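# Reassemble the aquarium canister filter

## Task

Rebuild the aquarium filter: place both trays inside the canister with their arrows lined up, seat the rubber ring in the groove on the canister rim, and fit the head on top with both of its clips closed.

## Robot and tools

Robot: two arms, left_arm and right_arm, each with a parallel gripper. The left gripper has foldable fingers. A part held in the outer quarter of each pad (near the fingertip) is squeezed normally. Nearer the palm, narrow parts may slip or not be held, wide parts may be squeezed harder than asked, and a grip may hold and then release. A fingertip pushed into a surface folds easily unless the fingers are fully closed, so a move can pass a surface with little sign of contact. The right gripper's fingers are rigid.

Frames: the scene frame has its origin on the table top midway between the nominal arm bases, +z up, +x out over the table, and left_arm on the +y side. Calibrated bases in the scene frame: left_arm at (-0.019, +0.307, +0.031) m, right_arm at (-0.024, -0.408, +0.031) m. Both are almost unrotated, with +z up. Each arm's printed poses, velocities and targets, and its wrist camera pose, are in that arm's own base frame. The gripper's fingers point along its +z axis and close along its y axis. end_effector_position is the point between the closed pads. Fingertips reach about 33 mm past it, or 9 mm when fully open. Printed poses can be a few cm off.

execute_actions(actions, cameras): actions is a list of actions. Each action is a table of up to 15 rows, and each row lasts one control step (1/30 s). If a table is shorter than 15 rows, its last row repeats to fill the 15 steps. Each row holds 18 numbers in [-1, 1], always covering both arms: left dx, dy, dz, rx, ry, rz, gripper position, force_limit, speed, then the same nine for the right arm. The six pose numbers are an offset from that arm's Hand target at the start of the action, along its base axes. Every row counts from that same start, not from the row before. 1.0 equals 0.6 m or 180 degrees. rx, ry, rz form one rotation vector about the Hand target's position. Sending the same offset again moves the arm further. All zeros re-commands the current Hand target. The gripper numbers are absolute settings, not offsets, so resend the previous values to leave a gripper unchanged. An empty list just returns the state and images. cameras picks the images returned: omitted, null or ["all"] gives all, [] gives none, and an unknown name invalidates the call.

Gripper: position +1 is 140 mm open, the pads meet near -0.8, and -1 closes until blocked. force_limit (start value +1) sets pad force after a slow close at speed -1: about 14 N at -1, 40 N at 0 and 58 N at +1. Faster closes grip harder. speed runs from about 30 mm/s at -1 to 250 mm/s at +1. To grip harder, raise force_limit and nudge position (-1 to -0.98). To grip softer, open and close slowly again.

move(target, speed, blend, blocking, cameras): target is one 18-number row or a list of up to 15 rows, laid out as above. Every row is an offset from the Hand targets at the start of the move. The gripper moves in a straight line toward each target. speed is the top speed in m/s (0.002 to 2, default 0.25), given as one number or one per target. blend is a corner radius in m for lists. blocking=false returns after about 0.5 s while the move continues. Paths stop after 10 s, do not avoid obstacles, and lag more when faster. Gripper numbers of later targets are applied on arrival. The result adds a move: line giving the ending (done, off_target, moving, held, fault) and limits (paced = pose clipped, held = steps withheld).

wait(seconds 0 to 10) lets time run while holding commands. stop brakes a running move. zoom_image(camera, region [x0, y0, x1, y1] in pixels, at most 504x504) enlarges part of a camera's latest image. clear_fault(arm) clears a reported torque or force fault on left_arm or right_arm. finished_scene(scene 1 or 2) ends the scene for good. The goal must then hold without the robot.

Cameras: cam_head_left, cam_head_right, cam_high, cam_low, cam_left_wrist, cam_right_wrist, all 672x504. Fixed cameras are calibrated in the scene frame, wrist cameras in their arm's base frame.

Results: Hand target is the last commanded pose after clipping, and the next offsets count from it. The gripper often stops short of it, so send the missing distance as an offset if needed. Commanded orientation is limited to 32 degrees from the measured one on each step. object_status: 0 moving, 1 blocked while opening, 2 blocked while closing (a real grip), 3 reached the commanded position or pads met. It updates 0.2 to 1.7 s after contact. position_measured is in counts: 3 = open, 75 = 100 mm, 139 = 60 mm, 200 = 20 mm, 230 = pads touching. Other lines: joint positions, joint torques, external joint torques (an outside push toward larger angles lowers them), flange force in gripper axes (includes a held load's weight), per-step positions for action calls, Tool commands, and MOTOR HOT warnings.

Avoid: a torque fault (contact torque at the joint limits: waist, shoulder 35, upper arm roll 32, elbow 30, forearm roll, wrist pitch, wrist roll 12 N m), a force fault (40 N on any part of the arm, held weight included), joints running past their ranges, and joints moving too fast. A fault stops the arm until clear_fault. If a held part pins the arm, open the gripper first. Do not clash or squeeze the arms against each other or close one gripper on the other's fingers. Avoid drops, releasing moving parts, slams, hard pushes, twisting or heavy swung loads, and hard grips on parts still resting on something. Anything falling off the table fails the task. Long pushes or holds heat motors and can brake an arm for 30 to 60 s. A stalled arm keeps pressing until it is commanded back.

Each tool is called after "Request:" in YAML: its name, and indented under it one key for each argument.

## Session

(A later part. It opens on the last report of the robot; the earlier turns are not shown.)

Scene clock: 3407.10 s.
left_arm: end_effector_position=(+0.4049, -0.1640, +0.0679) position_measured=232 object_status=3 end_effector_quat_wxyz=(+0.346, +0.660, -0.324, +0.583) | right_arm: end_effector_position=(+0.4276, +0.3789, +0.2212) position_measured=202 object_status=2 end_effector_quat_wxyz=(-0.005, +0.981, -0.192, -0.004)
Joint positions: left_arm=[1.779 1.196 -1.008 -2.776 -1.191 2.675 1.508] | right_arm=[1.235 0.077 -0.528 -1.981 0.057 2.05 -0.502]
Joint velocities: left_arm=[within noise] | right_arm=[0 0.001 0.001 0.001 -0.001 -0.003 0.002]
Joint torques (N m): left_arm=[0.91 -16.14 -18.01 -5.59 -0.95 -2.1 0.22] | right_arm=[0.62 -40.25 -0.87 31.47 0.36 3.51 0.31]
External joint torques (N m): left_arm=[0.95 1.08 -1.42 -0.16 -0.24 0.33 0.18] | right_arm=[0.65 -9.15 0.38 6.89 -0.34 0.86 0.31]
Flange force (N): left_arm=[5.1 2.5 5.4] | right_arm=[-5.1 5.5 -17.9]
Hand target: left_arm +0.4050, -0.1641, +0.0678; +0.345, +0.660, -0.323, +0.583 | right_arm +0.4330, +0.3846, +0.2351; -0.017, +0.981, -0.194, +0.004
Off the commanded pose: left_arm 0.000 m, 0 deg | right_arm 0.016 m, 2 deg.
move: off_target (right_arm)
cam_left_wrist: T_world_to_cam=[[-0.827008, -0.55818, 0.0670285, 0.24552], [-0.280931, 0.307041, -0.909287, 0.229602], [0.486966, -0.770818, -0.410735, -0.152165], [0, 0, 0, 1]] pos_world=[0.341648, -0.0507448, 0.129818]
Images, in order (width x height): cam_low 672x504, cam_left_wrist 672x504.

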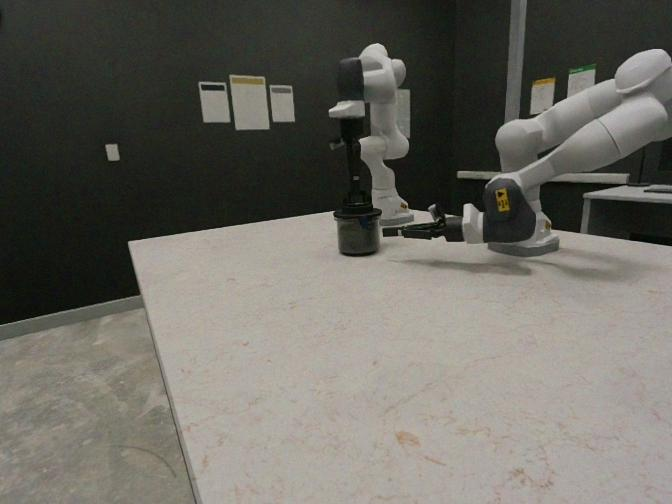

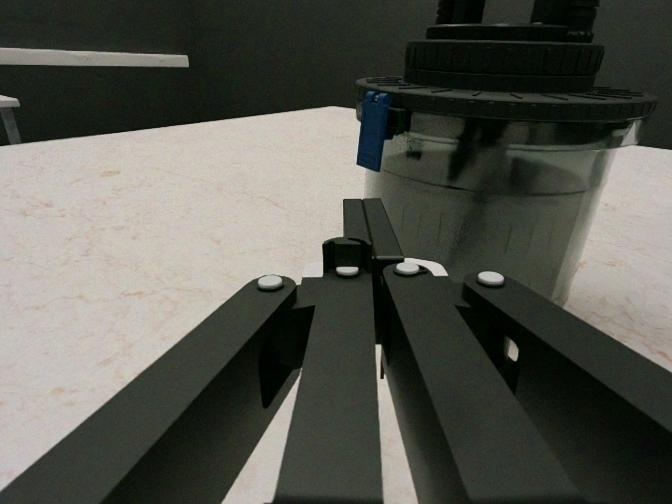

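Request:
move:
  target:
    - [0,0,0,0,0,0,-1,0,-0.5,0,0,-0.03,0,0,0,-1,0,-1]
    - [0,0,0,0,0,0,-1,0,-0.5,0,0,-0.048,0,0,0,-1,0,-1]
  speed: [0.03,0.015]
  cameras: ["cam_left_wrist","cam_right_wrist"]

Request:
zoom_image:
  camera: "cam_right_wrist"
  region: [150, 160, 250, 260]

Request:
zoom_image:
  camera: "cam_right_wrist"
  region: [460, 160, 560, 260]

Scene clock: 3417.23 s.
left_arm: end_effector_position=(+0.4049, -0.1640, +0.0679) position_measured=232 object_status=3 end_effector_quat_wxyz=(+0.346, +0.660, -0.324, +0.583) | right_arm: end_effector_position=(+0.4305, +0.3823, +0.2069) position_measured=202 object_status=2 end_effector_quat_wxyz=(-0.014, +0.981, -0.196, +0.001)
Joint positions: left_arm=[1.779 1.196 -1.009 -2.776 -1.191 2.675 1.508] | right_arm=[1.235 0.087 -0.528 -2.014 0.068 2.111 -0.502]
Joint torques (N m): left_arm=[0.94 -16.15 -18.02 -5.61 -0.95 -2.1 0.23] | right_arm=[0.15 -30.84 -0.31 24.17 1.22 3.85 -0.29]
External joint torques (N m): left_arm=[0.96 1.12 -1.45 -0.12 -0.23 0.32 0.2] | right_arm=[0.09 0.22 0.99 -0.14 0.53 1.17 -0.29]
Flange force (N): left_arm=[5.1 2.4 5.6] | right_arm=[0.0 -0.5 3.8]
Hand target: left_arm +0.4050, -0.1641, +0.0678; +0.345, +0.660, -0.323, +0.583 | right_arm +0.4330, +0.3846, +0.2063; -0.017, +0.981, -0.194, +0.004
Off the commanded pose: left_arm 0.000 m, 0 deg | right_arm 0.003 m, 1 deg.
move: done
cam_left_wrist: T_world_to_cam=[[-0.827008, -0.55818, 0.0670285, 0.24552], [-0.280931, 0.307041, -0.909287, 0.229602], [0.486966, -0.770818, -0.410735, -0.152165], [0, 0, 0, 1]] pos_world=[0.341648, -0.0507448, 0.129818]
cam_right_wrist: T_world_to_cam=[[-0.376832, -0.925335, -0.041877, 0.532974], [-0.884152, 0.345845, 0.314112, 0.194443], [-0.276176, 0.155393, -0.948462, 0.397009], [0, 0, 0, 1]] pos_world=[0.482403, 0.364239, 0.337791]

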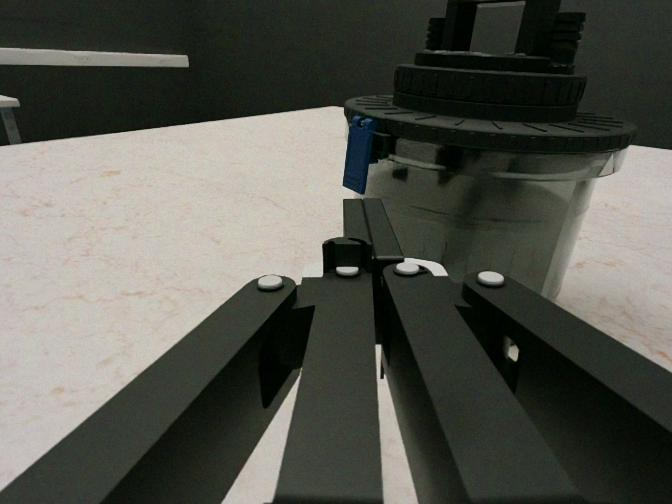

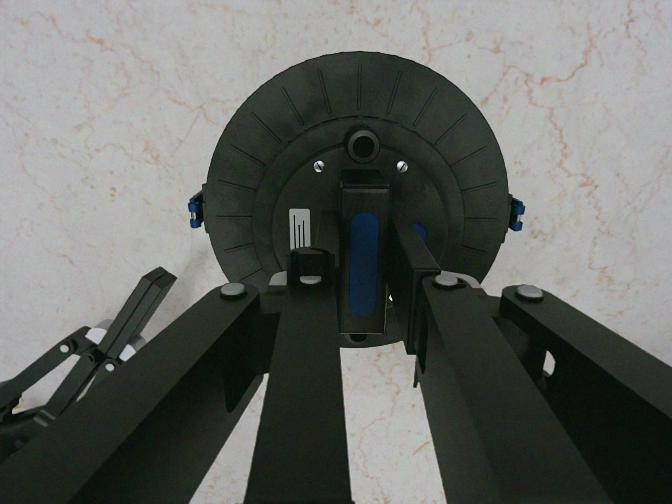

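Scaled by 5.040 from the camera's image (finer frame: 960x720).

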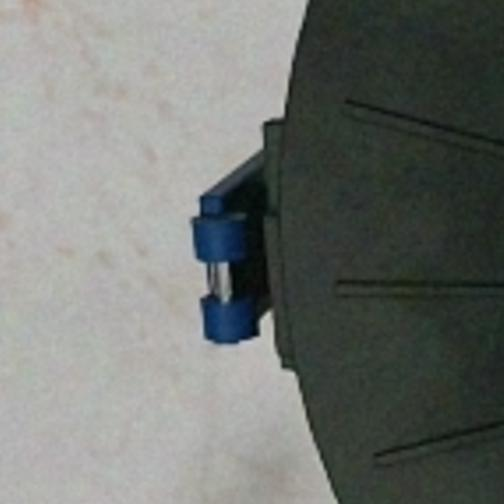

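Scaled by 5.040 from the camera's image (finer frame: 960x720).

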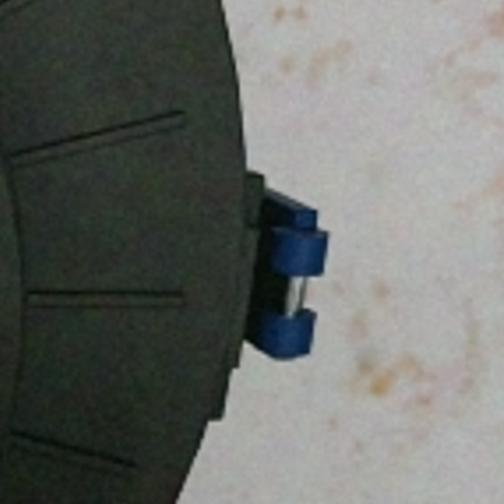

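Request:
move:
  target:
    - [0,0,0,0,0,0,-1,0,-0.5,-0.002,-0.002,0.002,0,0,0,-0.4,0,-0.5]
    - [0,0,0,0,0,0,-1,0,-0.5,-0.002,-0.002,0.2,0,0,0,-0.4,0,-0.5]
  speed: [0.03,0.08]
  cameras: ["cam_right_wrist","cam_head_left","cam_left_wrist"]

Scene clock: 3425.70 s.
left_arm: end_effector_position=(+0.4049, -0.1641, +0.0679) position_measured=232 object_status=3 end_effector_quat_wxyz=(+0.346, +0.660, -0.324, +0.583) | right_arm: end_effector_position=(+0.4332, +0.3836, +0.3266) position_measured=179 object_status=3 end_effector_quat_wxyz=(-0.020, +0.981, -0.192, +0.004)
Joint positions: left_arm=[1.779 1.196 -1.009 -2.776 -1.191 2.675 1.508] | right_arm=[1.239 0.014 -0.528 -1.786 0.027 1.834 -0.479]
Joint velocities: left_arm=[within noise] | right_arm=[0.001 0 0 0.001 -0.001 -0.004 0.002]
Joint torques (N m): left_arm=[0.97 -16.16 -17.95 -5.58 -0.93 -2.1 0.23] | right_arm=[0.79 -30.56 0.62 25.03 0.41 2.44 0.29]
External joint torques (N m): left_arm=[1 1.12 -1.37 -0.12 -0.21 0.32 0.19] | right_arm=[0.74 -1.17 0.79 -0.03 -0.39 -0.28 0.29]
Flange force (N): left_arm=[4.9 2.5 5.4] | right_arm=[-4.4 4.5 -0.9]
Hand target: left_arm +0.4050, -0.1641, +0.0678; +0.345, +0.660, -0.323, +0.583 | right_arm +0.4318, +0.3834, +0.3263; -0.017, +0.981, -0.194, +0.004
Off the commanded pose: left_arm 0.000 m, 0 deg | right_arm 0.001 m, 0 deg.
move: done
cam_left_wrist: T_world_to_cam=[[-0.827048, -0.558117, 0.067064, 0.245532], [-0.280947, 0.307062, -0.909275, 0.229607], [0.486889, -0.770856, -0.410756, -0.152138], [0, 0, 0, 1]] pos_world=[0.341648, -0.0507444, 0.129818]
cam_right_wrist: T_world_to_cam=[[-0.37037, -0.927216, -0.055642, 0.542571], [-0.888544, 0.336188, 0.312198, 0.164965], [-0.270769, 0.165069, -0.948386, 0.504919], [0, 0, 0, 1]] pos_world=[0.484247, 0.364275, 0.457546]
Images, in order (width x height): cam_head_left 672x504, cam_left_wrist 672x504, cam_right_wrist 672x504.

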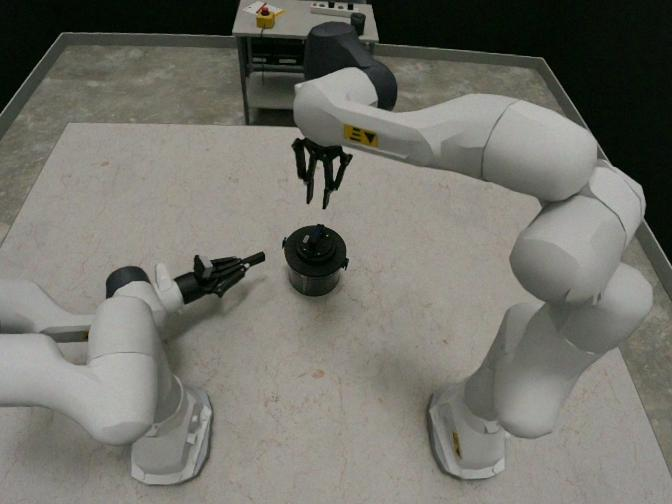

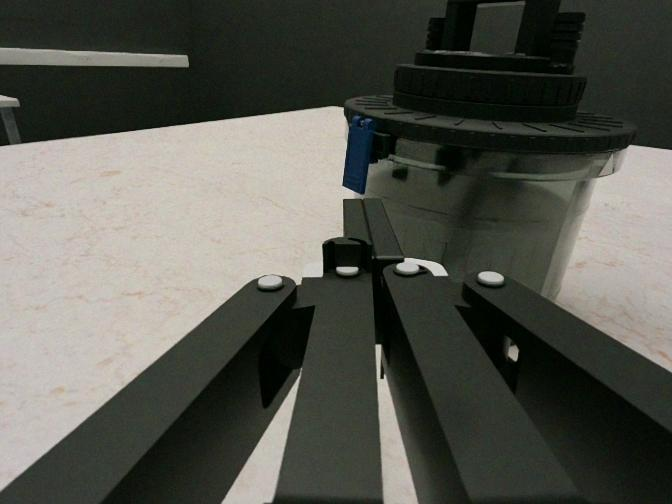

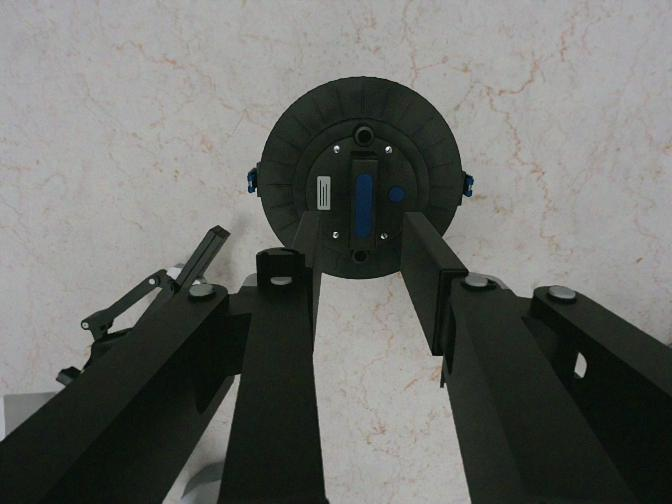

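Request:
move:
  target:
    - [0.11,0.09,0.027,0,0,-0.24,-1,0,-0.5,0.002,0.001,-0.2,0,0,0,-0.4,0,-0.5]
    - [0.11,0.05,0.027,0,0,-0.24,-1,0,-0.5,0.002,0.001,-0.2,0,0,0,-1,0,-1]
  speed: [0.1,0.05]
  cameras: ["cam_right_wrist","cam_left_wrist"]

Request:
zoom_image:
  camera: "cam_left_wrist"
  region: [280, 80, 440, 220]

Scene clock: 3445.97 s.
left_arm: end_effector_position=(+0.4698, -0.1337, +0.0838) position_measured=232 object_status=3 end_effector_quat_wxyz=(+0.536, +0.492, -0.545, +0.415) | right_arm: end_effector_position=(+0.4322, +0.3829, +0.2068) position_measured=202 object_status=0 end_effector_quat_wxyz=(-0.016, +0.981, -0.195, +0.003)
Joint positions: left_arm=[1.077 1.013 -0.772 -1.969 -0.571 1.814 0.805] | right_arm=[1.234 0.087 -0.528 -2.015 0.068 2.118 -0.504]
Joint torques (N m): left_arm=[0.51 -35.83 -20.57 8.72 -1.64 -1.39 -0.12] | right_arm=[0.03 -30.86 -0.76 23.72 0.96 3.59 -0.21]
External joint torques (N m): left_arm=[0.61 0.75 -1.4 -0.45 -0.35 0.43 -0.15] | right_arm=[-0.06 0.33 0.51 -0.66 0.27 0.89 -0.21]
Flange force (N): left_arm=[1.7 1.2 2.5] | right_arm=[-0.6 1.4 3.7]
Hand target: left_arm +0.4710, -0.1341, +0.0840; +0.536, +0.495, -0.544, +0.415 | right_arm +0.4330, +0.3840, +0.2063; -0.017, +0.981, -0.194, +0.004
Off the commanded pose: left_arm 0.001 m, 0 deg | right_arm 0.001 m, 0 deg.
move: done
cam_left_wrist: T_world_to_cam=[[-0.984766, 0.162037, 0.0630915, 0.485824], [0.0101406, 0.415729, -0.909432, 0.130772], [-0.173591, -0.894938, -0.411039, 0.139951], [0, 0, 0, 1]] pos_world=[0.501391, -0.00783969, 0.145803]
cam_right_wrist: T_world_to_cam=[[-0.375978, -0.925443, -0.0468565, 0.534897], [-0.88576, 0.344084, 0.311505, 0.19766], [-0.272157, 0.158623, -0.949089, 0.394364], [0, 0, 0, 1]] pos_world=[0.483518, 0.364449, 0.337778]
Images, in order (width x height): cam_left_wrist 672x504, cam_right_wrist 672x504.

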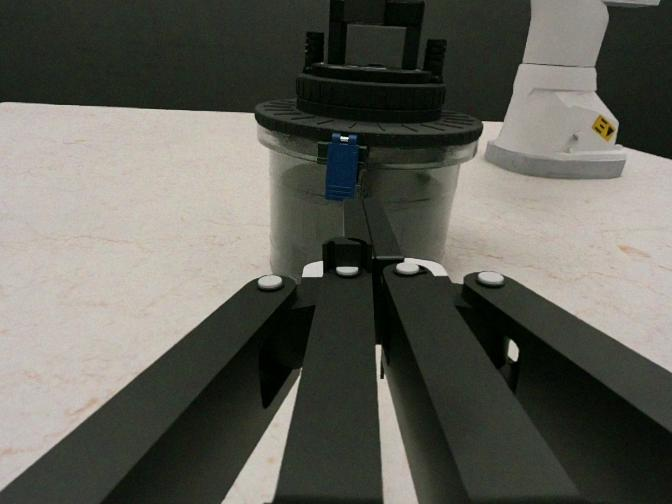

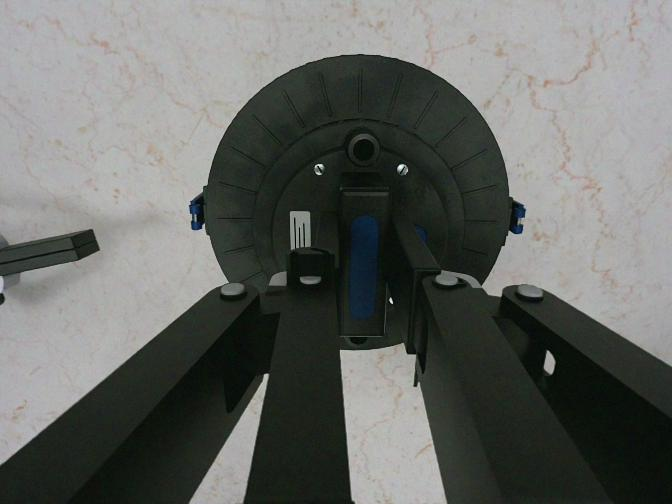

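Scaled by 3.150 from the camera's image (finer frame: 960x720).

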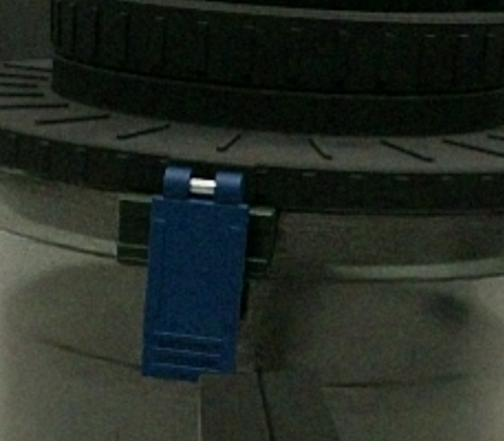

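Request:
move:
  target:
    - [0.027,-0.077,0,0,0,-0.067,-1,0,-0.5,0,0,-0.021,0,0,0,-1,0,-1]
    - [0.0098,-0.124,0,0,0,-0.067,-1,0,-0.5,0,0,-0.021,0,0,0,-1,0,-1]
  speed: [0.06,0.03]
  cameras: ["cam_right_wrist","cam_left_wrist"]

Request:
zoom_image:
  camera: "cam_right_wrist"
  region: [100, 150, 250, 270]

Scene clock: 3460.33 s.
left_arm: end_effector_position=(+0.4756, -0.2078, +0.0837) position_measured=232 object_status=3 end_effector_quat_wxyz=(+0.578, +0.434, -0.593, +0.355) | right_arm: end_effector_position=(+0.4341, +0.3848, +0.2067) position_measured=202 object_status=2 end_effector_quat_wxyz=(-0.023, +0.980, -0.195, +0.005)
Joint positions: left_arm=[0.839 1.098 -0.768 -1.783 -0.518 1.733 0.723] | right_arm=[1.232 0.084 -0.528 -2.022 0.074 2.135 -0.509]
Joint velocities: left_arm=[0 0.001 0 0 0.001 0.004 0.002] | right_arm=[within noise]
Joint torques (N m): left_arm=[0.75 -39.1 -22.21 9.58 -1.76 -1.27 0.24] | right_arm=[0.42 -21.88 0.66 17.02 1.63 4.64 -0.28]
External joint torques (N m): left_arm=[0.73 1.3 -1.87 -0.79 -0.25 0.41 0.2] | right_arm=[0.47 9.2 2.02 -7.33 0.94 1.91 -0.27]
Flange force (N): left_arm=[1.1 2.3 3.2] | right_arm=[0.4 -2.4 26.3]
Hand target: left_arm +0.4769, -0.2085, +0.0840; +0.577, +0.435, -0.593, +0.357 | right_arm +0.4330, +0.3840, +0.1937; -0.017, +0.981, -0.194, +0.004
Off the commanded pose: left_arm 0.002 m, 0 deg | right_arm 0.013 m, 1 deg.
move: off_target (right_arm)
cam_left_wrist: T_world_to_cam=[[-0.928705, 0.364242, 0.0695343, 0.518333], [0.0915834, 0.407005, -0.908823, 0.120784], [-0.359332, -0.83766, -0.411347, 0.174791], [0, 0, 0, 1]] pos_world=[0.533125, -0.0915426, 0.145629]
cam_right_wrist: T_world_to_cam=[[-0.376146, -0.924547, -0.0610426, 0.53993], [-0.887305, 0.340454, 0.311097, 0.200947], [-0.266842, 0.171181, -0.948416, 0.387262], [0, 0, 0, 1]] pos_world=[0.484731, 0.364485, 0.33773]
Images, in order (width x height): cam_left_wrist 672x504, cam_right_wrist 672x504.

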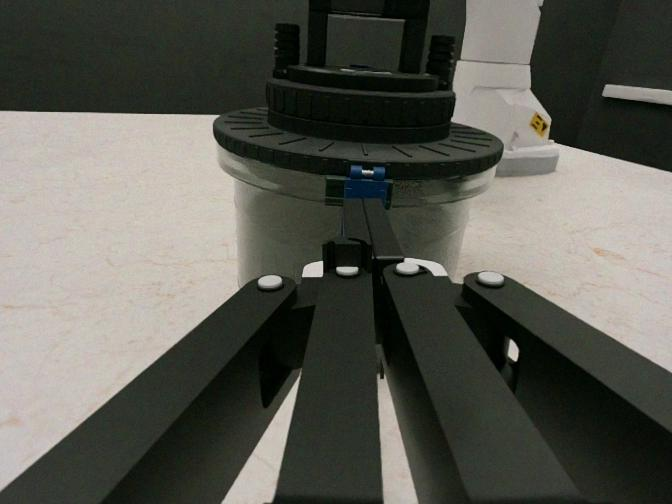

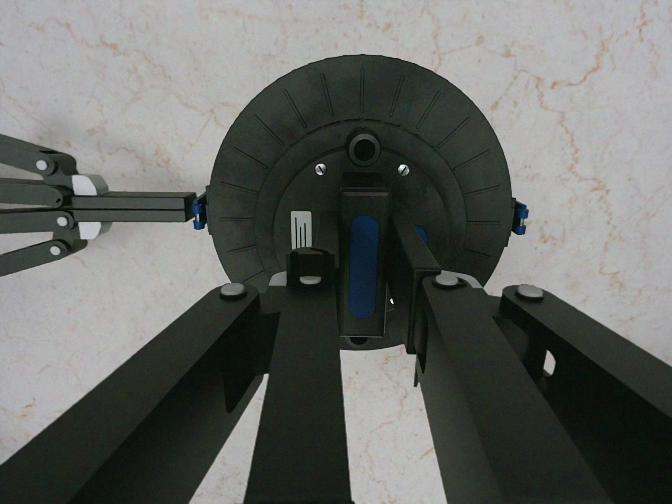

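Scaled by 3.360 from the camera's image (finer frame: 960x720).

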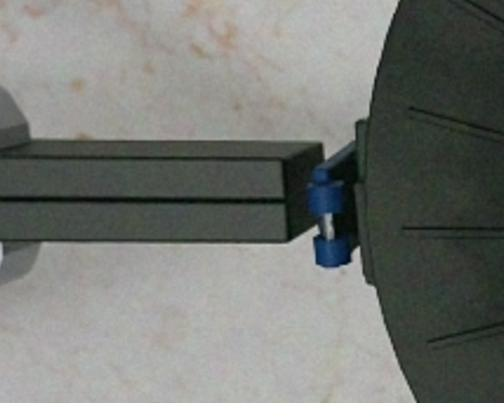

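Request:
move:
  target:
    - [-0.009,-0.005,0,0,0,0,-1,0,-0.5,0,0,-0.001,0,0,0,-1,0,-1]
    - [-0.014,-0.021,0,0,0,0,-1,0,-0.5,0,0,-0.002,0,0,0,-1,0,-1]
  speed: [0.02,0.02]
  cameras: ["cam_right_wrist","cam_left_wrist"]

Request:
zoom_image:
  camera: "cam_right_wrist"
  region: [100, 150, 250, 270]

Scene clock: 3471.03 s.
left_arm: end_effector_position=(+0.4692, -0.2125, +0.0839) position_measured=232 object_status=3 end_effector_quat_wxyz=(+0.576, +0.437, -0.592, +0.356) | right_arm: end_effector_position=(+0.4342, +0.3847, +0.2067) position_measured=202 object_status=2 end_effector_quat_wxyz=(-0.023, +0.980, -0.196, +0.005)
Joint positions: left_arm=[0.854 1.085 -0.778 -1.823 -0.523 1.76 0.73] | right_arm=[1.232 0.083 -0.528 -2.023 0.075 2.136 -0.509]
Joint velocities: left_arm=[0.002 0 -0.001 -0.002 0 0.003 0.002] | right_arm=[within noise]
Joint torques (N m): left_arm=[-4.69 -36.03 -24.82 6.21 -2.25 0.01 0.22] | right_arm=[0.58 -20.74 0.85 16.45 1.65 4.91 -0.32]
External joint torques (N m): left_arm=[-4.74 3.51 -4.44 -3.88 -0.79 1.68 0.18] | right_arm=[0.55 10.42 2.13 -8 0.96 2.16 -0.32]
Flange force (N): left_arm=[-0.2 -0.7 16.1] | right_arm=[1.0 -3.6 29.3]
Hand target: left_arm +0.4685, -0.2211, +0.0840; +0.577, +0.435, -0.593, +0.357 | right_arm +0.4330, +0.3840, +0.1925; -0.017, +0.981, -0.194, +0.004
Off the commanded pose: left_arm 0.009 m, 0 deg | right_arm 0.014 m, 1 deg.
move: off_target (left_arm, right_arm)
cam_left_wrist: T_world_to_cam=[[-0.931195, 0.357747, 0.0699496, 0.513912], [0.0893825, 0.410126, -0.907638, 0.125071], [-0.353393, -0.838936, -0.413884, 0.165905], [0, 0, 0, 1]] pos_world=[0.526003, -0.0959618, 0.146237]
cam_right_wrist: T_world_to_cam=[[-0.376527, -0.924328, -0.0620131, 0.540216], [-0.887179, 0.340502, 0.311403, 0.200921], [-0.266723, 0.172268, -0.948252, 0.386809], [0, 0, 0, 1]] pos_world=[0.48483, 0.364288, 0.337726]
Images, in order (width x height): cam_left_wrist 672x504, cam_right_wrist 672x504.

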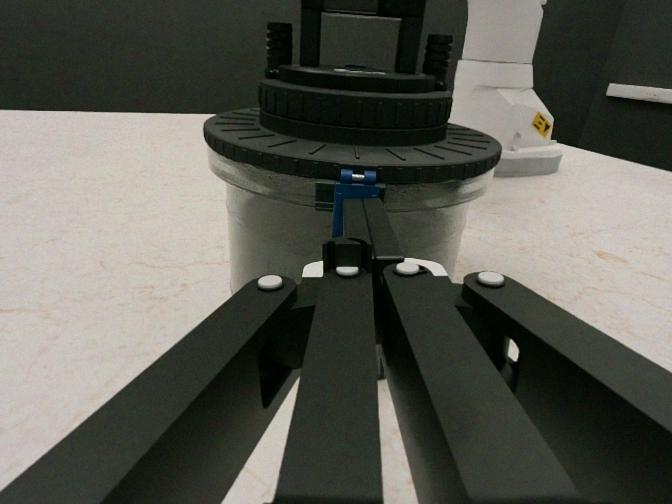

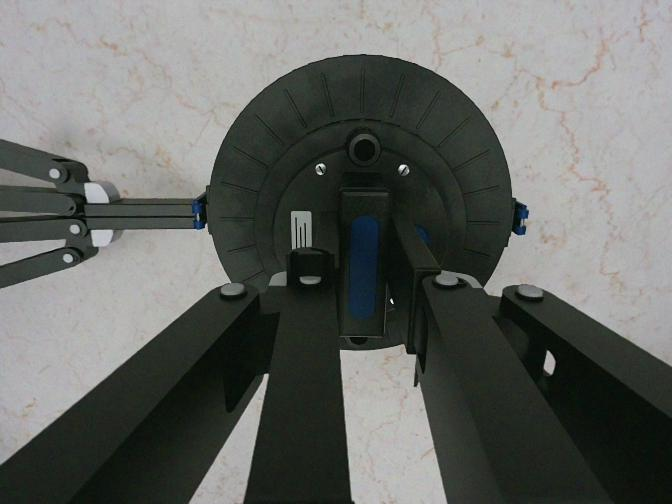

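Scaled by 3.360 from the camera's image (finer frame: 960x720).

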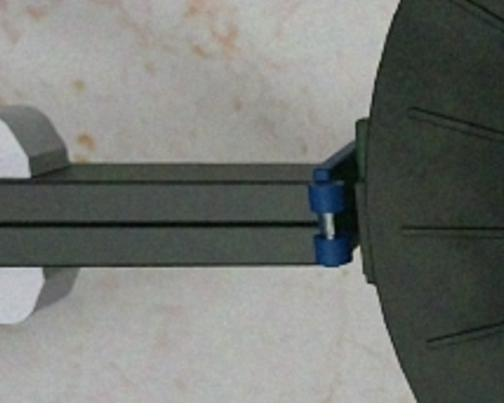

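Request:
move:
  target: [-0.005,-0.0125,-0.002,0,0,0,-1,0,-0.5,0,0,-0.001,0,0,0,-1,0,-1]
  speed: 0.02
  cameras: ["cam_right_wrist","cam_left_wrist"]

Request:
zoom_image:
  camera: "cam_right_wrist"
  region: [100, 150, 250, 270]

Request:
zoom_image:
  camera: "cam_left_wrist"
  region: [290, 140, 430, 260]

Scene clock: 3480.63 s.
left_arm: end_effector_position=(+0.4703, -0.2137, +0.0840) position_measured=232 object_status=3 end_effector_quat_wxyz=(+0.573, +0.440, -0.591, +0.359) | right_arm: end_effector_position=(+0.4351, +0.3836, +0.2067) position_measured=202 object_status=2 end_effector_quat_wxyz=(-0.024, +0.980, -0.197, +0.005)
Joint positions: left_arm=[0.858 1.079 -0.781 -1.835 -0.531 1.773 0.735] | right_arm=[1.229 0.083 -0.528 -2.024 0.075 2.137 -0.509]
Joint torques (N m): left_arm=[-9.44 -33.51 -26.1 3.68 -1.79 0.61 0.24] | right_arm=[1.63 -20.13 1.66 16.44 1.7 5.09 -0.3]
External joint torques (N m): left_arm=[-9.54 5.57 -5.9 -6.27 -0.37 2.29 0.21] | right_arm=[1.57 11.01 2.89 -7.96 1.01 2.36 -0.3]
Flange force (N): left_arm=[-3.7 -4.9 24.6] | right_arm=[0.2 -5.6 30.4]
Hand target: left_arm +0.4655, -0.2286, +0.0828; +0.577, +0.435, -0.593, +0.357 | right_arm +0.4330, +0.3840, +0.1919; -0.017, +0.981, -0.194, +0.004
Off the commanded pose: left_arm 0.016 m, 1 deg | right_arm 0.015 m, 1 deg.
move: off_target (left_arm, right_arm)
cam_left_wrist: T_world_to_cam=[[-0.935022, 0.348029, 0.067888, 0.515116], [0.0877737, 0.412668, -0.906643, 0.126715], [-0.343553, -0.841772, -0.416401, 0.160227], [0, 0, 0, 1]] pos_world=[0.525569, -0.0966921, 0.146634]
cam_right_wrist: T_world_to_cam=[[-0.379048, -0.923254, -0.0626385, 0.54026], [-0.886256, 0.342718, 0.311599, 0.200812], [-0.266218, 0.173625, -0.948147, 0.38639], [0, 0, 0, 1]] pos_world=[0.485619, 0.362889, 0.337623]
Images, in order (width x height): cam_left_wrist 672x504, cam_right_wrist 672x504.

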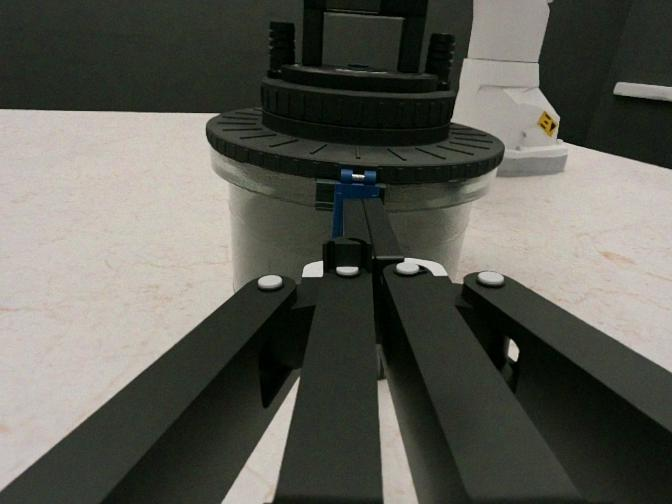

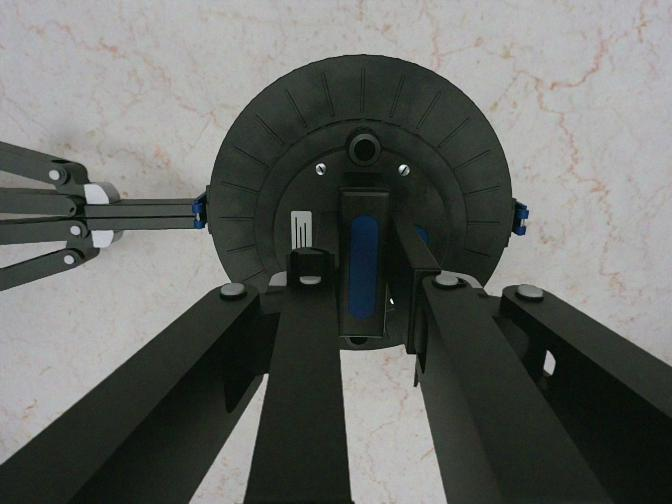

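Scaled by 3.360 from the camera's image (finer frame: 960x720).

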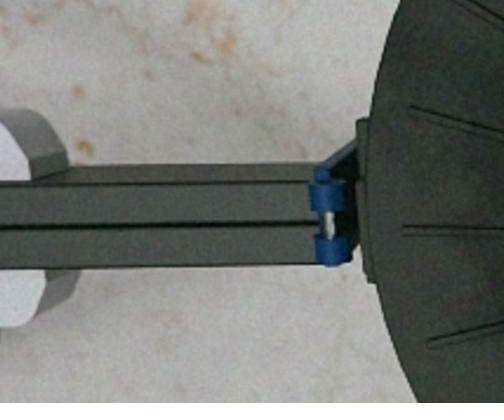

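Scaled by 3.600 from the camera's image (finer frame: 960x720).

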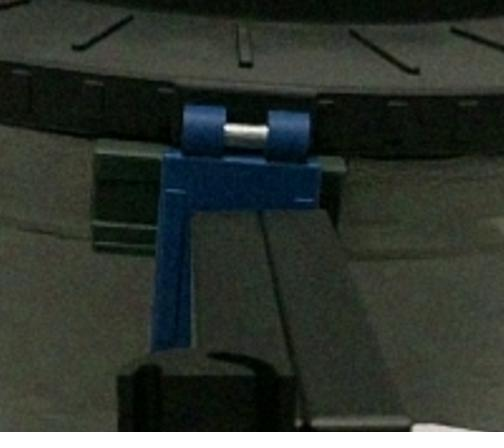

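Request:
move:
  target:
    - [0.012,0.04,0.0,0,0,0,-1,0,-0.5,0,0,0.023,0,0,0,-1,0,-1]
    - [0.02,0.25,0.05,0,0,0.05,-1,0,-0.5,-0.002,0.001,0.023,0,0,0,-0.4,0,-0.5]
    - [0.02,0.35,0.1,0,0,0.05,-1,0,-0.5,-0.002,0.001,0.23,0,0,0,-0.4,0,-0.5]
  speed: [0.05,0.12,0.12]
  cameras: ["cam_right_wrist"]

Request:
move:
  target:
    - [0,0,0,0,0,0,-1,0,-0.5,-0.25,0.1,0.03,0,0,0.125,-1,0,-0.5]
  speed: 0.2
  cameras: []

Request:
move:
  target:
    - [0,0,0,0,0,0,-1,0,-0.5,0,0.1,-0.2,0,-0.45,0,-1,0,-0.5]
  speed: 0.25
  cameras: ["cam_right_wrist","cam_head_left"]

Scene clock: 3522.80 s.
left_arm: end_effector_position=(+0.4788, -0.0192, +0.1429) position_measured=232 object_status=3 end_effector_quat_wxyz=(+0.546, +0.480, -0.556, +0.404) | right_arm: end_effector_position=(+0.4331, +0.3849, +0.3309) position_measured=179 object_status=3 end_effector_quat_wxyz=(-0.021, +0.981, -0.192, +0.004)
Joint positions: left_arm=[1.142 0.974 -0.735 -1.735 -0.498 1.491 0.712] | right_arm=[1.24 0.016 -0.528 -1.774 0.029 1.825 -0.478]
Joint velocities: left_arm=[within noise] | right_arm=[-0.002 0 0 0.001 0.001 -0.004 0]
Joint torques (N m): left_arm=[-0.07 -40.44 -18.92 13.24 -1.65 -1.93 -0.18] | right_arm=[0.68 -30.15 0.54 25.08 0.42 2.41 0.35]
External joint torques (N m): left_arm=[-0.05 0.81 -0.94 0.23 0.2 -0.28 -0.22] | right_arm=[0.82 -0.52 0.94 -0.07 -0.37 -0.33 0.35]
Flange force (N): left_arm=[-0.8 -2.8 -2.0] | right_arm=[-3.8 2.5 -0.8]
Hand target: left_arm +0.4775, -0.0186, +0.1428; +0.547, +0.480, -0.557, +0.401 | right_arm +0.4318, +0.3846, +0.3299; -0.017, +0.981, -0.194, +0.004
Off the commanded pose: left_arm 0.001 m, 0 deg | right_arm 0.002 m, 0 deg.
move: done; target 2's new numbers were sent with right_arm's hand 0.004 m and 0 deg from that target
cam_right_wrist: T_world_to_cam=[[-0.370026, -0.927271, -0.0569946, 0.544368], [-0.888815, 0.335493, 0.312174, 0.16353], [-0.270348, 0.16617, -0.948314, 0.508129], [0, 0, 0, 1]] pos_world=[0.48415, 0.365478, 0.461842]

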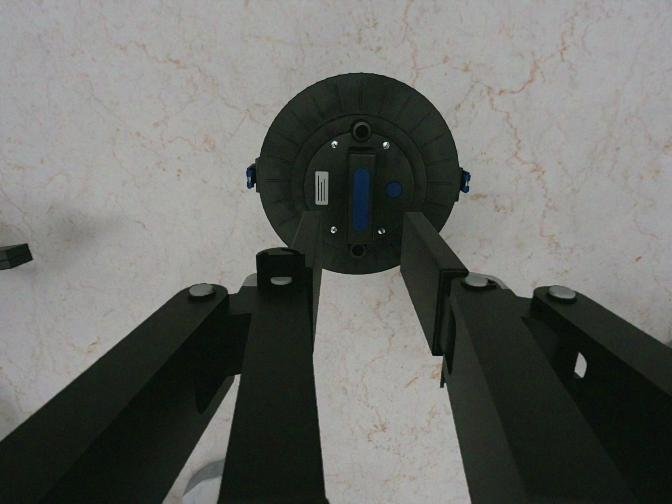

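Scene clock: 3524.57 s.
left_arm: end_effector_position=(+0.4788, -0.0191, +0.1430) position_measured=232 object_status=3 end_effector_quat_wxyz=(+0.546, +0.480, -0.556, +0.404) | right_arm: end_effector_position=(+0.2818, +0.4464, +0.3479) position_measured=232 object_status=3 end_effector_quat_wxyz=(-0.020, +1.000, -0.003, +0.000)
Joint positions: left_arm=[1.142 0.973 -0.735 -1.735 -0.498 1.491 0.711] | right_arm=[1.395 -0.154 -0.37 -1.911 -0.036 1.801 -0.529]
Joint velocities: left_arm=[within noise] | right_arm=[0 -0.001 0 0 0.001 -0.001 -0.006]
Joint torques (N m): left_arm=[-0.02 -40.42 -18.98 13.15 -1.65 -1.82 -0.09] | right_arm=[0.37 -27.4 2.45 24.36 0.4 2.4 -0.24]
External joint torques (N m): left_arm=[-0.02 0.89 -0.98 0.09 0.2 -0.17 -0.12] | right_arm=[0.37 -1.7 0.76 -0.74 -0.41 -0.33 -0.24]
Flange force (N): left_arm=[-0.8 -2.3 -1.3] | right_arm=[-5.1 7.1 0.8]
Hand target: left_arm +0.4775, -0.0186, +0.1428; +0.547, +0.480, -0.557, +0.401 | right_arm +0.2818, +0.4446, +0.3479; -0.018, +1.000, +0.001, +0.000
Off the commanded pose: left_arm 0.001 m, 0 deg | right_arm 0.002 m, 1 deg.
move: done

Scene clock: 3528.83 s.
left_arm: end_effector_position=(+0.4788, -0.0191, +0.1430) position_measured=232 object_status=3 end_effector_quat_wxyz=(+0.546, +0.480, -0.556, +0.404) | right_arm: end_effector_position=(+0.2812, +0.5044, +0.2273) position_measured=232 object_status=3 end_effector_quat_wxyz=(-0.011, +0.762, +0.015, +0.648)
Joint positions: left_arm=[1.142 0.973 -0.735 -1.735 -0.498 1.491 0.711] | right_arm=[1.43 0.253 0.193 -2.289 -1.498 1.659 0.961]
Joint velocities: left_arm=[within noise] | right_arm=[0.001 0 0 0.001 -0.002 0 0.005]
Joint torques (N m): left_arm=[0.03 -40.37 -19.04 13.05 -1.69 -1.81 -0.13] | right_arm=[0.37 -33.95 1.89 17.37 -1.53 -1.87 0.23]
External joint torques (N m): left_arm=[-0.12 0.87 -1.2 -0.02 0.15 -0.18 -0.17] | right_arm=[0.38 0.14 1.03 -0.49 -0.29 -0.15 0.2]
Flange force (N): left_arm=[-0.5 -2.1 -0.8] | right_arm=[-0.8 1.4 -1.2]
Hand target: left_arm +0.4775, -0.0186, +0.1428; +0.547, +0.480, -0.557, +0.401 | right_arm +0.2818, +0.5046, +0.2279; -0.013, +0.760, +0.012, +0.649
Off the commanded pose: left_arm 0.001 m, 0 deg | right_arm 0.001 m, 0 deg.
move: done
cam_right_wrist: T_world_to_cam=[[0.0520484, -0.998612, 0.00809445, 0.495477], [-0.460449, -0.0311898, -0.887138, 0.357838], [0.886159, 0.042447, -0.461433, -0.0244992], [0, 0, 0, 1]] pos_world=[0.160687, 0.50699, 0.302136]
Images, in order (width x height): cam_head_left 672x504, cam_right_wrist 672x504.

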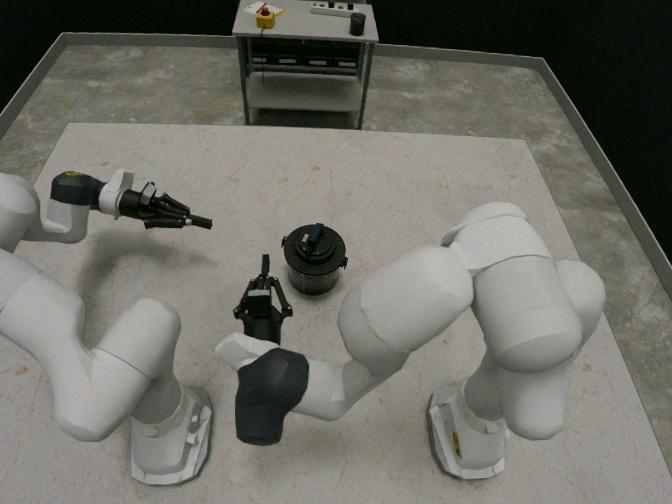

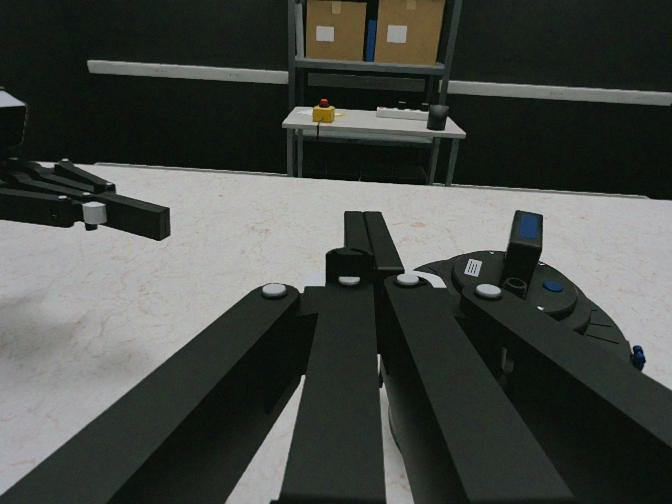

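Request:
move:
  target:
    - [0,0,0,0,0,0,-1,0,-0.5,0.05,0.07,-0.2,0,0,-0.12,-1,0,-0.5]
    - [0,0,0,0,0,0,-1,0,-0.5,0.15,0.07,-0.26,0,0,-0.12,-1,0,-0.5]
  speed: 0.15
  cameras: ["cam_right_wrist"]

Scene clock: 3537.67 s.
left_arm: end_effector_position=(+0.4788, -0.0190, +0.1430) position_measured=232 object_status=3 end_effector_quat_wxyz=(+0.546, +0.480, -0.556, +0.403) | right_arm: end_effector_position=(+0.3030, +0.5394, +0.1396) position_measured=232 object_status=3 end_effector_quat_wxyz=(+0.068, +0.759, -0.085, +0.642)
Joint positions: left_arm=[1.142 0.973 -0.735 -1.734 -0.498 1.49 0.711] | right_arm=[1.444 0.688 0.153 -1.83 -1.36 1.509 0.981]
Joint torques (N m): left_arm=[-0.07 -40.33 -19 12.98 -1.7 -1.78 -0.07] | right_arm=[0.46 -46.77 2.72 16.72 -1.29 -1.71 0]
External joint torques (N m): left_arm=[-0.13 0.99 -1.05 -0.09 0.15 -0.14 -0.1] | right_arm=[0.35 -0.73 1.02 -1.07 0.06 0 -0.03]
Flange force (N): left_arm=[-0.8 -2.1 -0.7] | right_arm=[2.7 5.9 -0.2]
Hand target: left_arm +0.4775, -0.0186, +0.1428; +0.547, +0.480, -0.557, +0.401 | right_arm +0.3019, +0.5406, +0.1396; +0.066, +0.760, -0.083, +0.641 (not the last commanded pose)
Off the commanded pose: left_arm 0.001 m, 0 deg | right_arm 0.097 m, 7 deg.
move: held (right_arm; a check stopped the path); path passed 0 of 2 targets; limits=held
pose unreachable (right arm): on one or more control steps of this call, first in action 0 (counted from 0), this arm could not follow its commanded pose, so it was not sent that pose on those steps. It may still have moved: this result reports where it is.
cause: moving toward the commanded pose would bring a part of the arm too close to another arm (a part of this arm just beyond joint 6 (wrist pitch) and a part of the left arm just beyond its joint 1 (waist), along the way the arms are being sent, or toward where that arm still pushes).
cam_right_wrist: T_world_to_cam=[[-0.200783, -0.979635, -0.000900705, 0.597705], [-0.457574, 0.0945958, -0.884126, 0.222085], [0.866206, -0.177105, -0.467249, 0.0395857], [0, 0, 0, 1]] pos_world=[0.18734, 0.571535, 0.215385]

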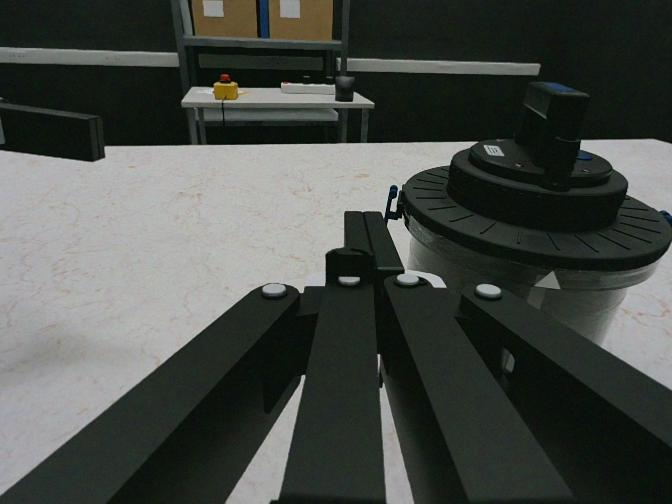

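Request:
zoom_image:
  camera: "cam_right_wrist"
  region: [360, 160, 460, 260]

Scaled by 5.040 from the camera's image (finer frame: 960x720).

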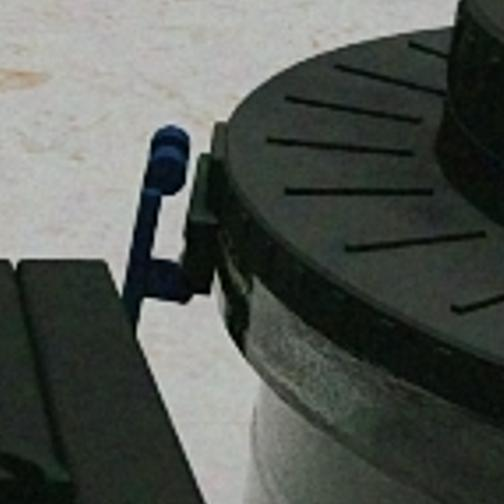

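Request:
zoom_image:
  camera: "cam_right_wrist"
  region: [380, 180, 500, 300]

Request:
zoom_image:
  camera: "cam_right_wrist"
  region: [480, 200, 672, 345]

Scaled by 4.200 from the camera's image (finer frame: 960x720).

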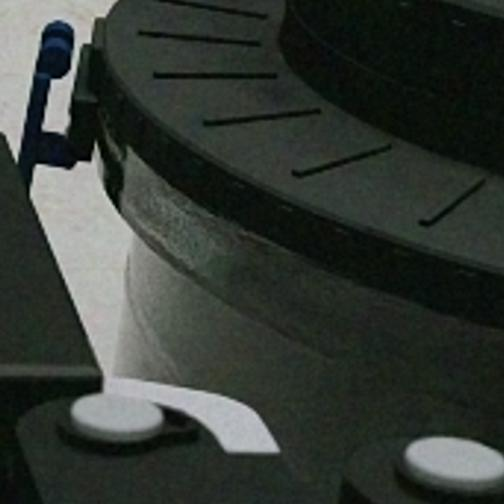

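Scaled by 2.625 from the camera's image (finer frame: 960x720).

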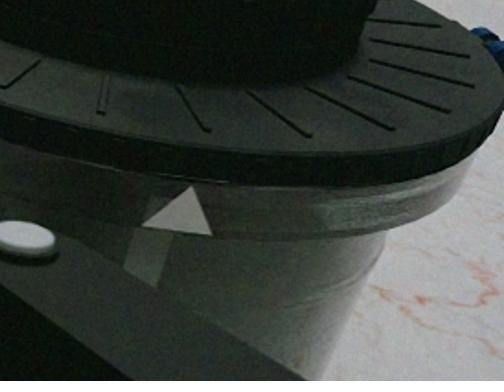

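Request:
move:
  target:
    - [0,0,0,0,0,0,-1,0,-0.5,-0.05,-0.02,0.33,0,0,0,-1,0,-0.5]
  speed: 0.2
  cameras: []

Scene clock: 3589.70 s.
left_arm: end_effector_position=(+0.4788, -0.0190, +0.1430) position_measured=232 object_status=3 end_effector_quat_wxyz=(+0.546, +0.480, -0.556, +0.403) | right_arm: end_effector_position=(+0.2968, +0.5397, +0.1769) position_measured=232 object_status=3 end_effector_quat_wxyz=(+0.057, +0.759, -0.091, +0.642)
Joint positions: left_arm=[1.142 0.973 -0.735 -1.734 -0.498 1.49 0.711] | right_arm=[1.448 0.603 0.163 -1.868 -1.351 1.499 0.96]
Joint torques (N m): left_arm=[-0.05 -40.38 -19.02 12.91 -1.71 -1.79 -0.12] | right_arm=[-0.26 -45.09 2.61 17.65 -1.37 -1.64 0.06]
External joint torques (N m): left_arm=[0.05 0.75 -1.04 0.01 0.14 -0.12 -0.15] | right_arm=[-0.26 -0.33 1 -0.83 0.08 0 0.03]
Flange force (N): left_arm=[-0.3 -1.6 -0.8] | right_arm=[1.6 4.3 0.3]
Hand target: left_arm +0.4775, -0.0186, +0.1428; +0.547, +0.480, -0.557, +0.401 | right_arm +0.2983, +0.5392, +0.1760; +0.058, +0.759, -0.091, +0.642 (not the last commanded pose)
Off the commanded pose: left_arm 0.001 m, 0 deg | right_arm 0.163 m, 1 deg.
move: held (right_arm; a check stopped the path); limits=held
pose unreachable (right arm): on one or more control steps of this call, first in action 0 (counted from 0), this arm could not follow its commanded pose, so it was not sent that pose on those steps. It may still have moved: this result reports where it is.
cause: moving toward the commanded pose would bring a part of the arm too close to another arm (a part of this arm just beyond joint 7 (wrist roll) and a part of the left arm just beyond its joint 1 (waist), along the way the arms are being sent, or toward where that arm still pushes).

Request:
move:
  target:
    - [0,0,0,0,0,0,-1,0,-0.5,0.02,-0.15,0.1,0,0,0,-1,0,-0.5]
    - [0,0,0,0,0,0,-1,0,-0.5,0.0,-0.15,0.3,0,0,0.12,-1,0,-0.5]
  speed: 0.2
  cameras: []

Request:
move:
  target:
    - [0,0,0,0,0,0,-1,0,-0.5,0.05,0.0,0.1,0,0.46,0,-1,0,-0.5]
  speed: 0.3
  cameras: ["cam_right_wrist"]

Scene clock: 3598.63 s.
left_arm: end_effector_position=(+0.4787, -0.0190, +0.1430) position_measured=232 object_status=3 end_effector_quat_wxyz=(+0.546, +0.480, -0.556, +0.403) | right_arm: end_effector_position=(+0.2983, +0.4485, +0.3557) position_measured=232 object_status=3 end_effector_quat_wxyz=(-0.065, +0.763, +0.048, +0.641)
Joint positions: left_arm=[1.142 0.973 -0.735 -1.734 -0.498 1.49 0.711] | right_arm=[1.399 -0.285 0.135 -2.579 -1.55 1.862 0.747]
Joint velocities: left_arm=[within noise] | right_arm=[0 0 0.001 0 0 0.001 -0.006]
Joint torques (N m): left_arm=[-0.02 -40.32 -19.02 12.93 -1.73 -1.78 -0.06] | right_arm=[0.28 -21.07 0.32 20.92 -1.61 -1.03 -0.3]
External joint torques (N m): left_arm=[0 0.94 -1.05 -0.1 0.13 -0.13 -0.09] | right_arm=[0.36 -1.36 0.91 -1 -0.29 0.24 -0.33]
Flange force (N): left_arm=[-0.6 -1.7 -0.6] | right_arm=[2.5 6.8 -2.7]
Hand target: left_arm +0.4775, -0.0186, +0.1428; +0.547, +0.480, -0.557, +0.401 | right_arm +0.2983, +0.4492, +0.3560; -0.064, +0.763, +0.052, +0.641
Off the commanded pose: left_arm 0.001 m, 0 deg | right_arm 0.001 m, 1 deg.
move: done

Scene clock: 3602.50 s.
left_arm: end_effector_position=(+0.4787, -0.0190, +0.1430) position_measured=232 object_status=3 end_effector_quat_wxyz=(+0.546, +0.480, -0.556, +0.403) | right_arm: end_effector_position=(+0.3293, +0.4497, +0.4166) position_measured=232 object_status=3 end_effector_quat_wxyz=(-0.084, +0.996, -0.007, -0.022)
Joint positions: left_arm=[1.142 0.973 -0.735 -1.734 -0.498 1.49 0.711] | right_arm=[2.045 -0.234 -1.045 -1.719 -0.076 1.719 -0.551]
Joint velocities: left_arm=[within noise] | right_arm=[0.001 0 0 -0.001 -0.002 -0.001 -0.007]
Joint torques (N m): left_arm=[0 -40.32 -19.04 12.89 -1.72 -1.77 -0.08] | right_arm=[0.81 -9.7 6.66 24.3 1.09 2.6 -0.3]
External joint torques (N m): left_arm=[-0.13 1.01 -1.13 -0.23 0.13 -0.13 -0.12] | right_arm=[0.87 -1.11 0.24 0.11 0.05 -0.31 -0.29]
Flange force (N): left_arm=[-0.6 -1.7 -0.3] | right_arm=[-2.2 3.1 -0.9]
Hand target: left_arm +0.4775, -0.0186, +0.1428; +0.547, +0.480, -0.557, +0.401 | right_arm +0.3283, +0.4492, +0.4160; -0.082, +0.996, -0.003, -0.024
Off the commanded pose: left_arm 0.001 m, 0 deg | right_arm 0.001 m, 1 deg.
move: done
cam_right_wrist: T_world_to_cam=[[-0.0105791, -0.983313, -0.181612, 0.529653], [-0.935698, -0.0543165, 0.348595, 0.198234], [-0.352643, 0.173622, -0.91951, 0.562336], [0, 0, 0, 1]] pos_world=[0.389394, 0.433949, 0.544162]

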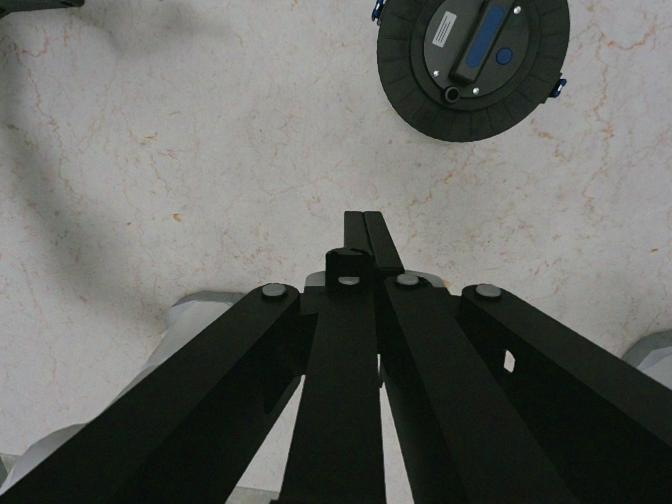

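Request:
move:
  target:
    - [0,0,0,0,0,0,-1,0,-0.5,0.17,-0.109,-0.07,-0.043,0,-0.05,-0.3,0,-0.5]
    - [0,0,0,0,0,0,-1,0,-0.5,0.1737,-0.109,-0.143,-0.043,0.0,-0.12,-0.3,0,-0.5]
  speed: 0.2
  cameras: ["cam_right_wrist"]

Scene clock: 3611.23 s.
left_arm: end_effector_position=(+0.4787, -0.0189, +0.1430) position_measured=232 object_status=3 end_effector_quat_wxyz=(+0.546, +0.480, -0.556, +0.403) | right_arm: end_effector_position=(+0.4311, +0.3843, +0.3300) position_measured=167 object_status=3 end_effector_quat_wxyz=(-0.018, +0.982, -0.187, -0.009)
Joint positions: left_arm=[1.142 0.973 -0.735 -1.734 -0.498 1.49 0.711] | right_arm=[2 0.12 -1.353 -1.75 0.158 1.787 -0.579]
Joint velocities: left_arm=[within noise] | right_arm=[-0.001 -0.001 -0.001 0.001 0 0 0.006]
Joint torques (N m): left_arm=[0 -40.33 -19.02 12.88 -1.73 -1.77 -0.06] | right_arm=[0.79 -14.27 -3.72 24.06 0.42 2.74 0.34]
External joint torques (N m): left_arm=[0.05 0.85 -1.08 -0.09 0.11 -0.12 -0.09] | right_arm=[0.8 -1.81 0.1 -0.87 -0.42 0.06 0.34]
Flange force (N): left_arm=[-0.4 -1.4 -0.5] | right_arm=[0.0 0.0 0.0]
Hand target: left_arm +0.4775, -0.0186, +0.1428; +0.547, +0.480, -0.557, +0.401 | right_arm +0.4325, +0.3838, +0.3302; -0.018, +0.981, -0.191, -0.007
Off the commanded pose: left_arm 0.001 m, 0 deg | right_arm 0.002 m, 1 deg.
move: done
cam_right_wrist: T_world_to_cam=[[-0.36087, -0.931486, -0.0458965, 0.53694], [-0.883856, 0.325884, 0.335557, 0.156057], [-0.29761, 0.161658, -0.940901, 0.517865], [0, 0, 0, 1]] pos_world=[0.485819, 0.365578, 0.459538]

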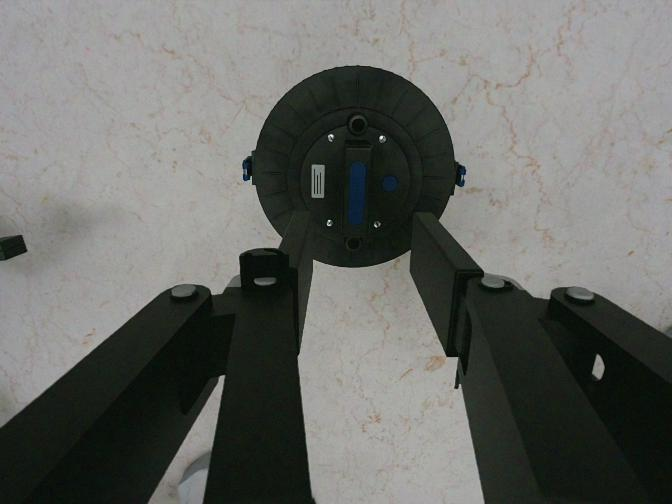

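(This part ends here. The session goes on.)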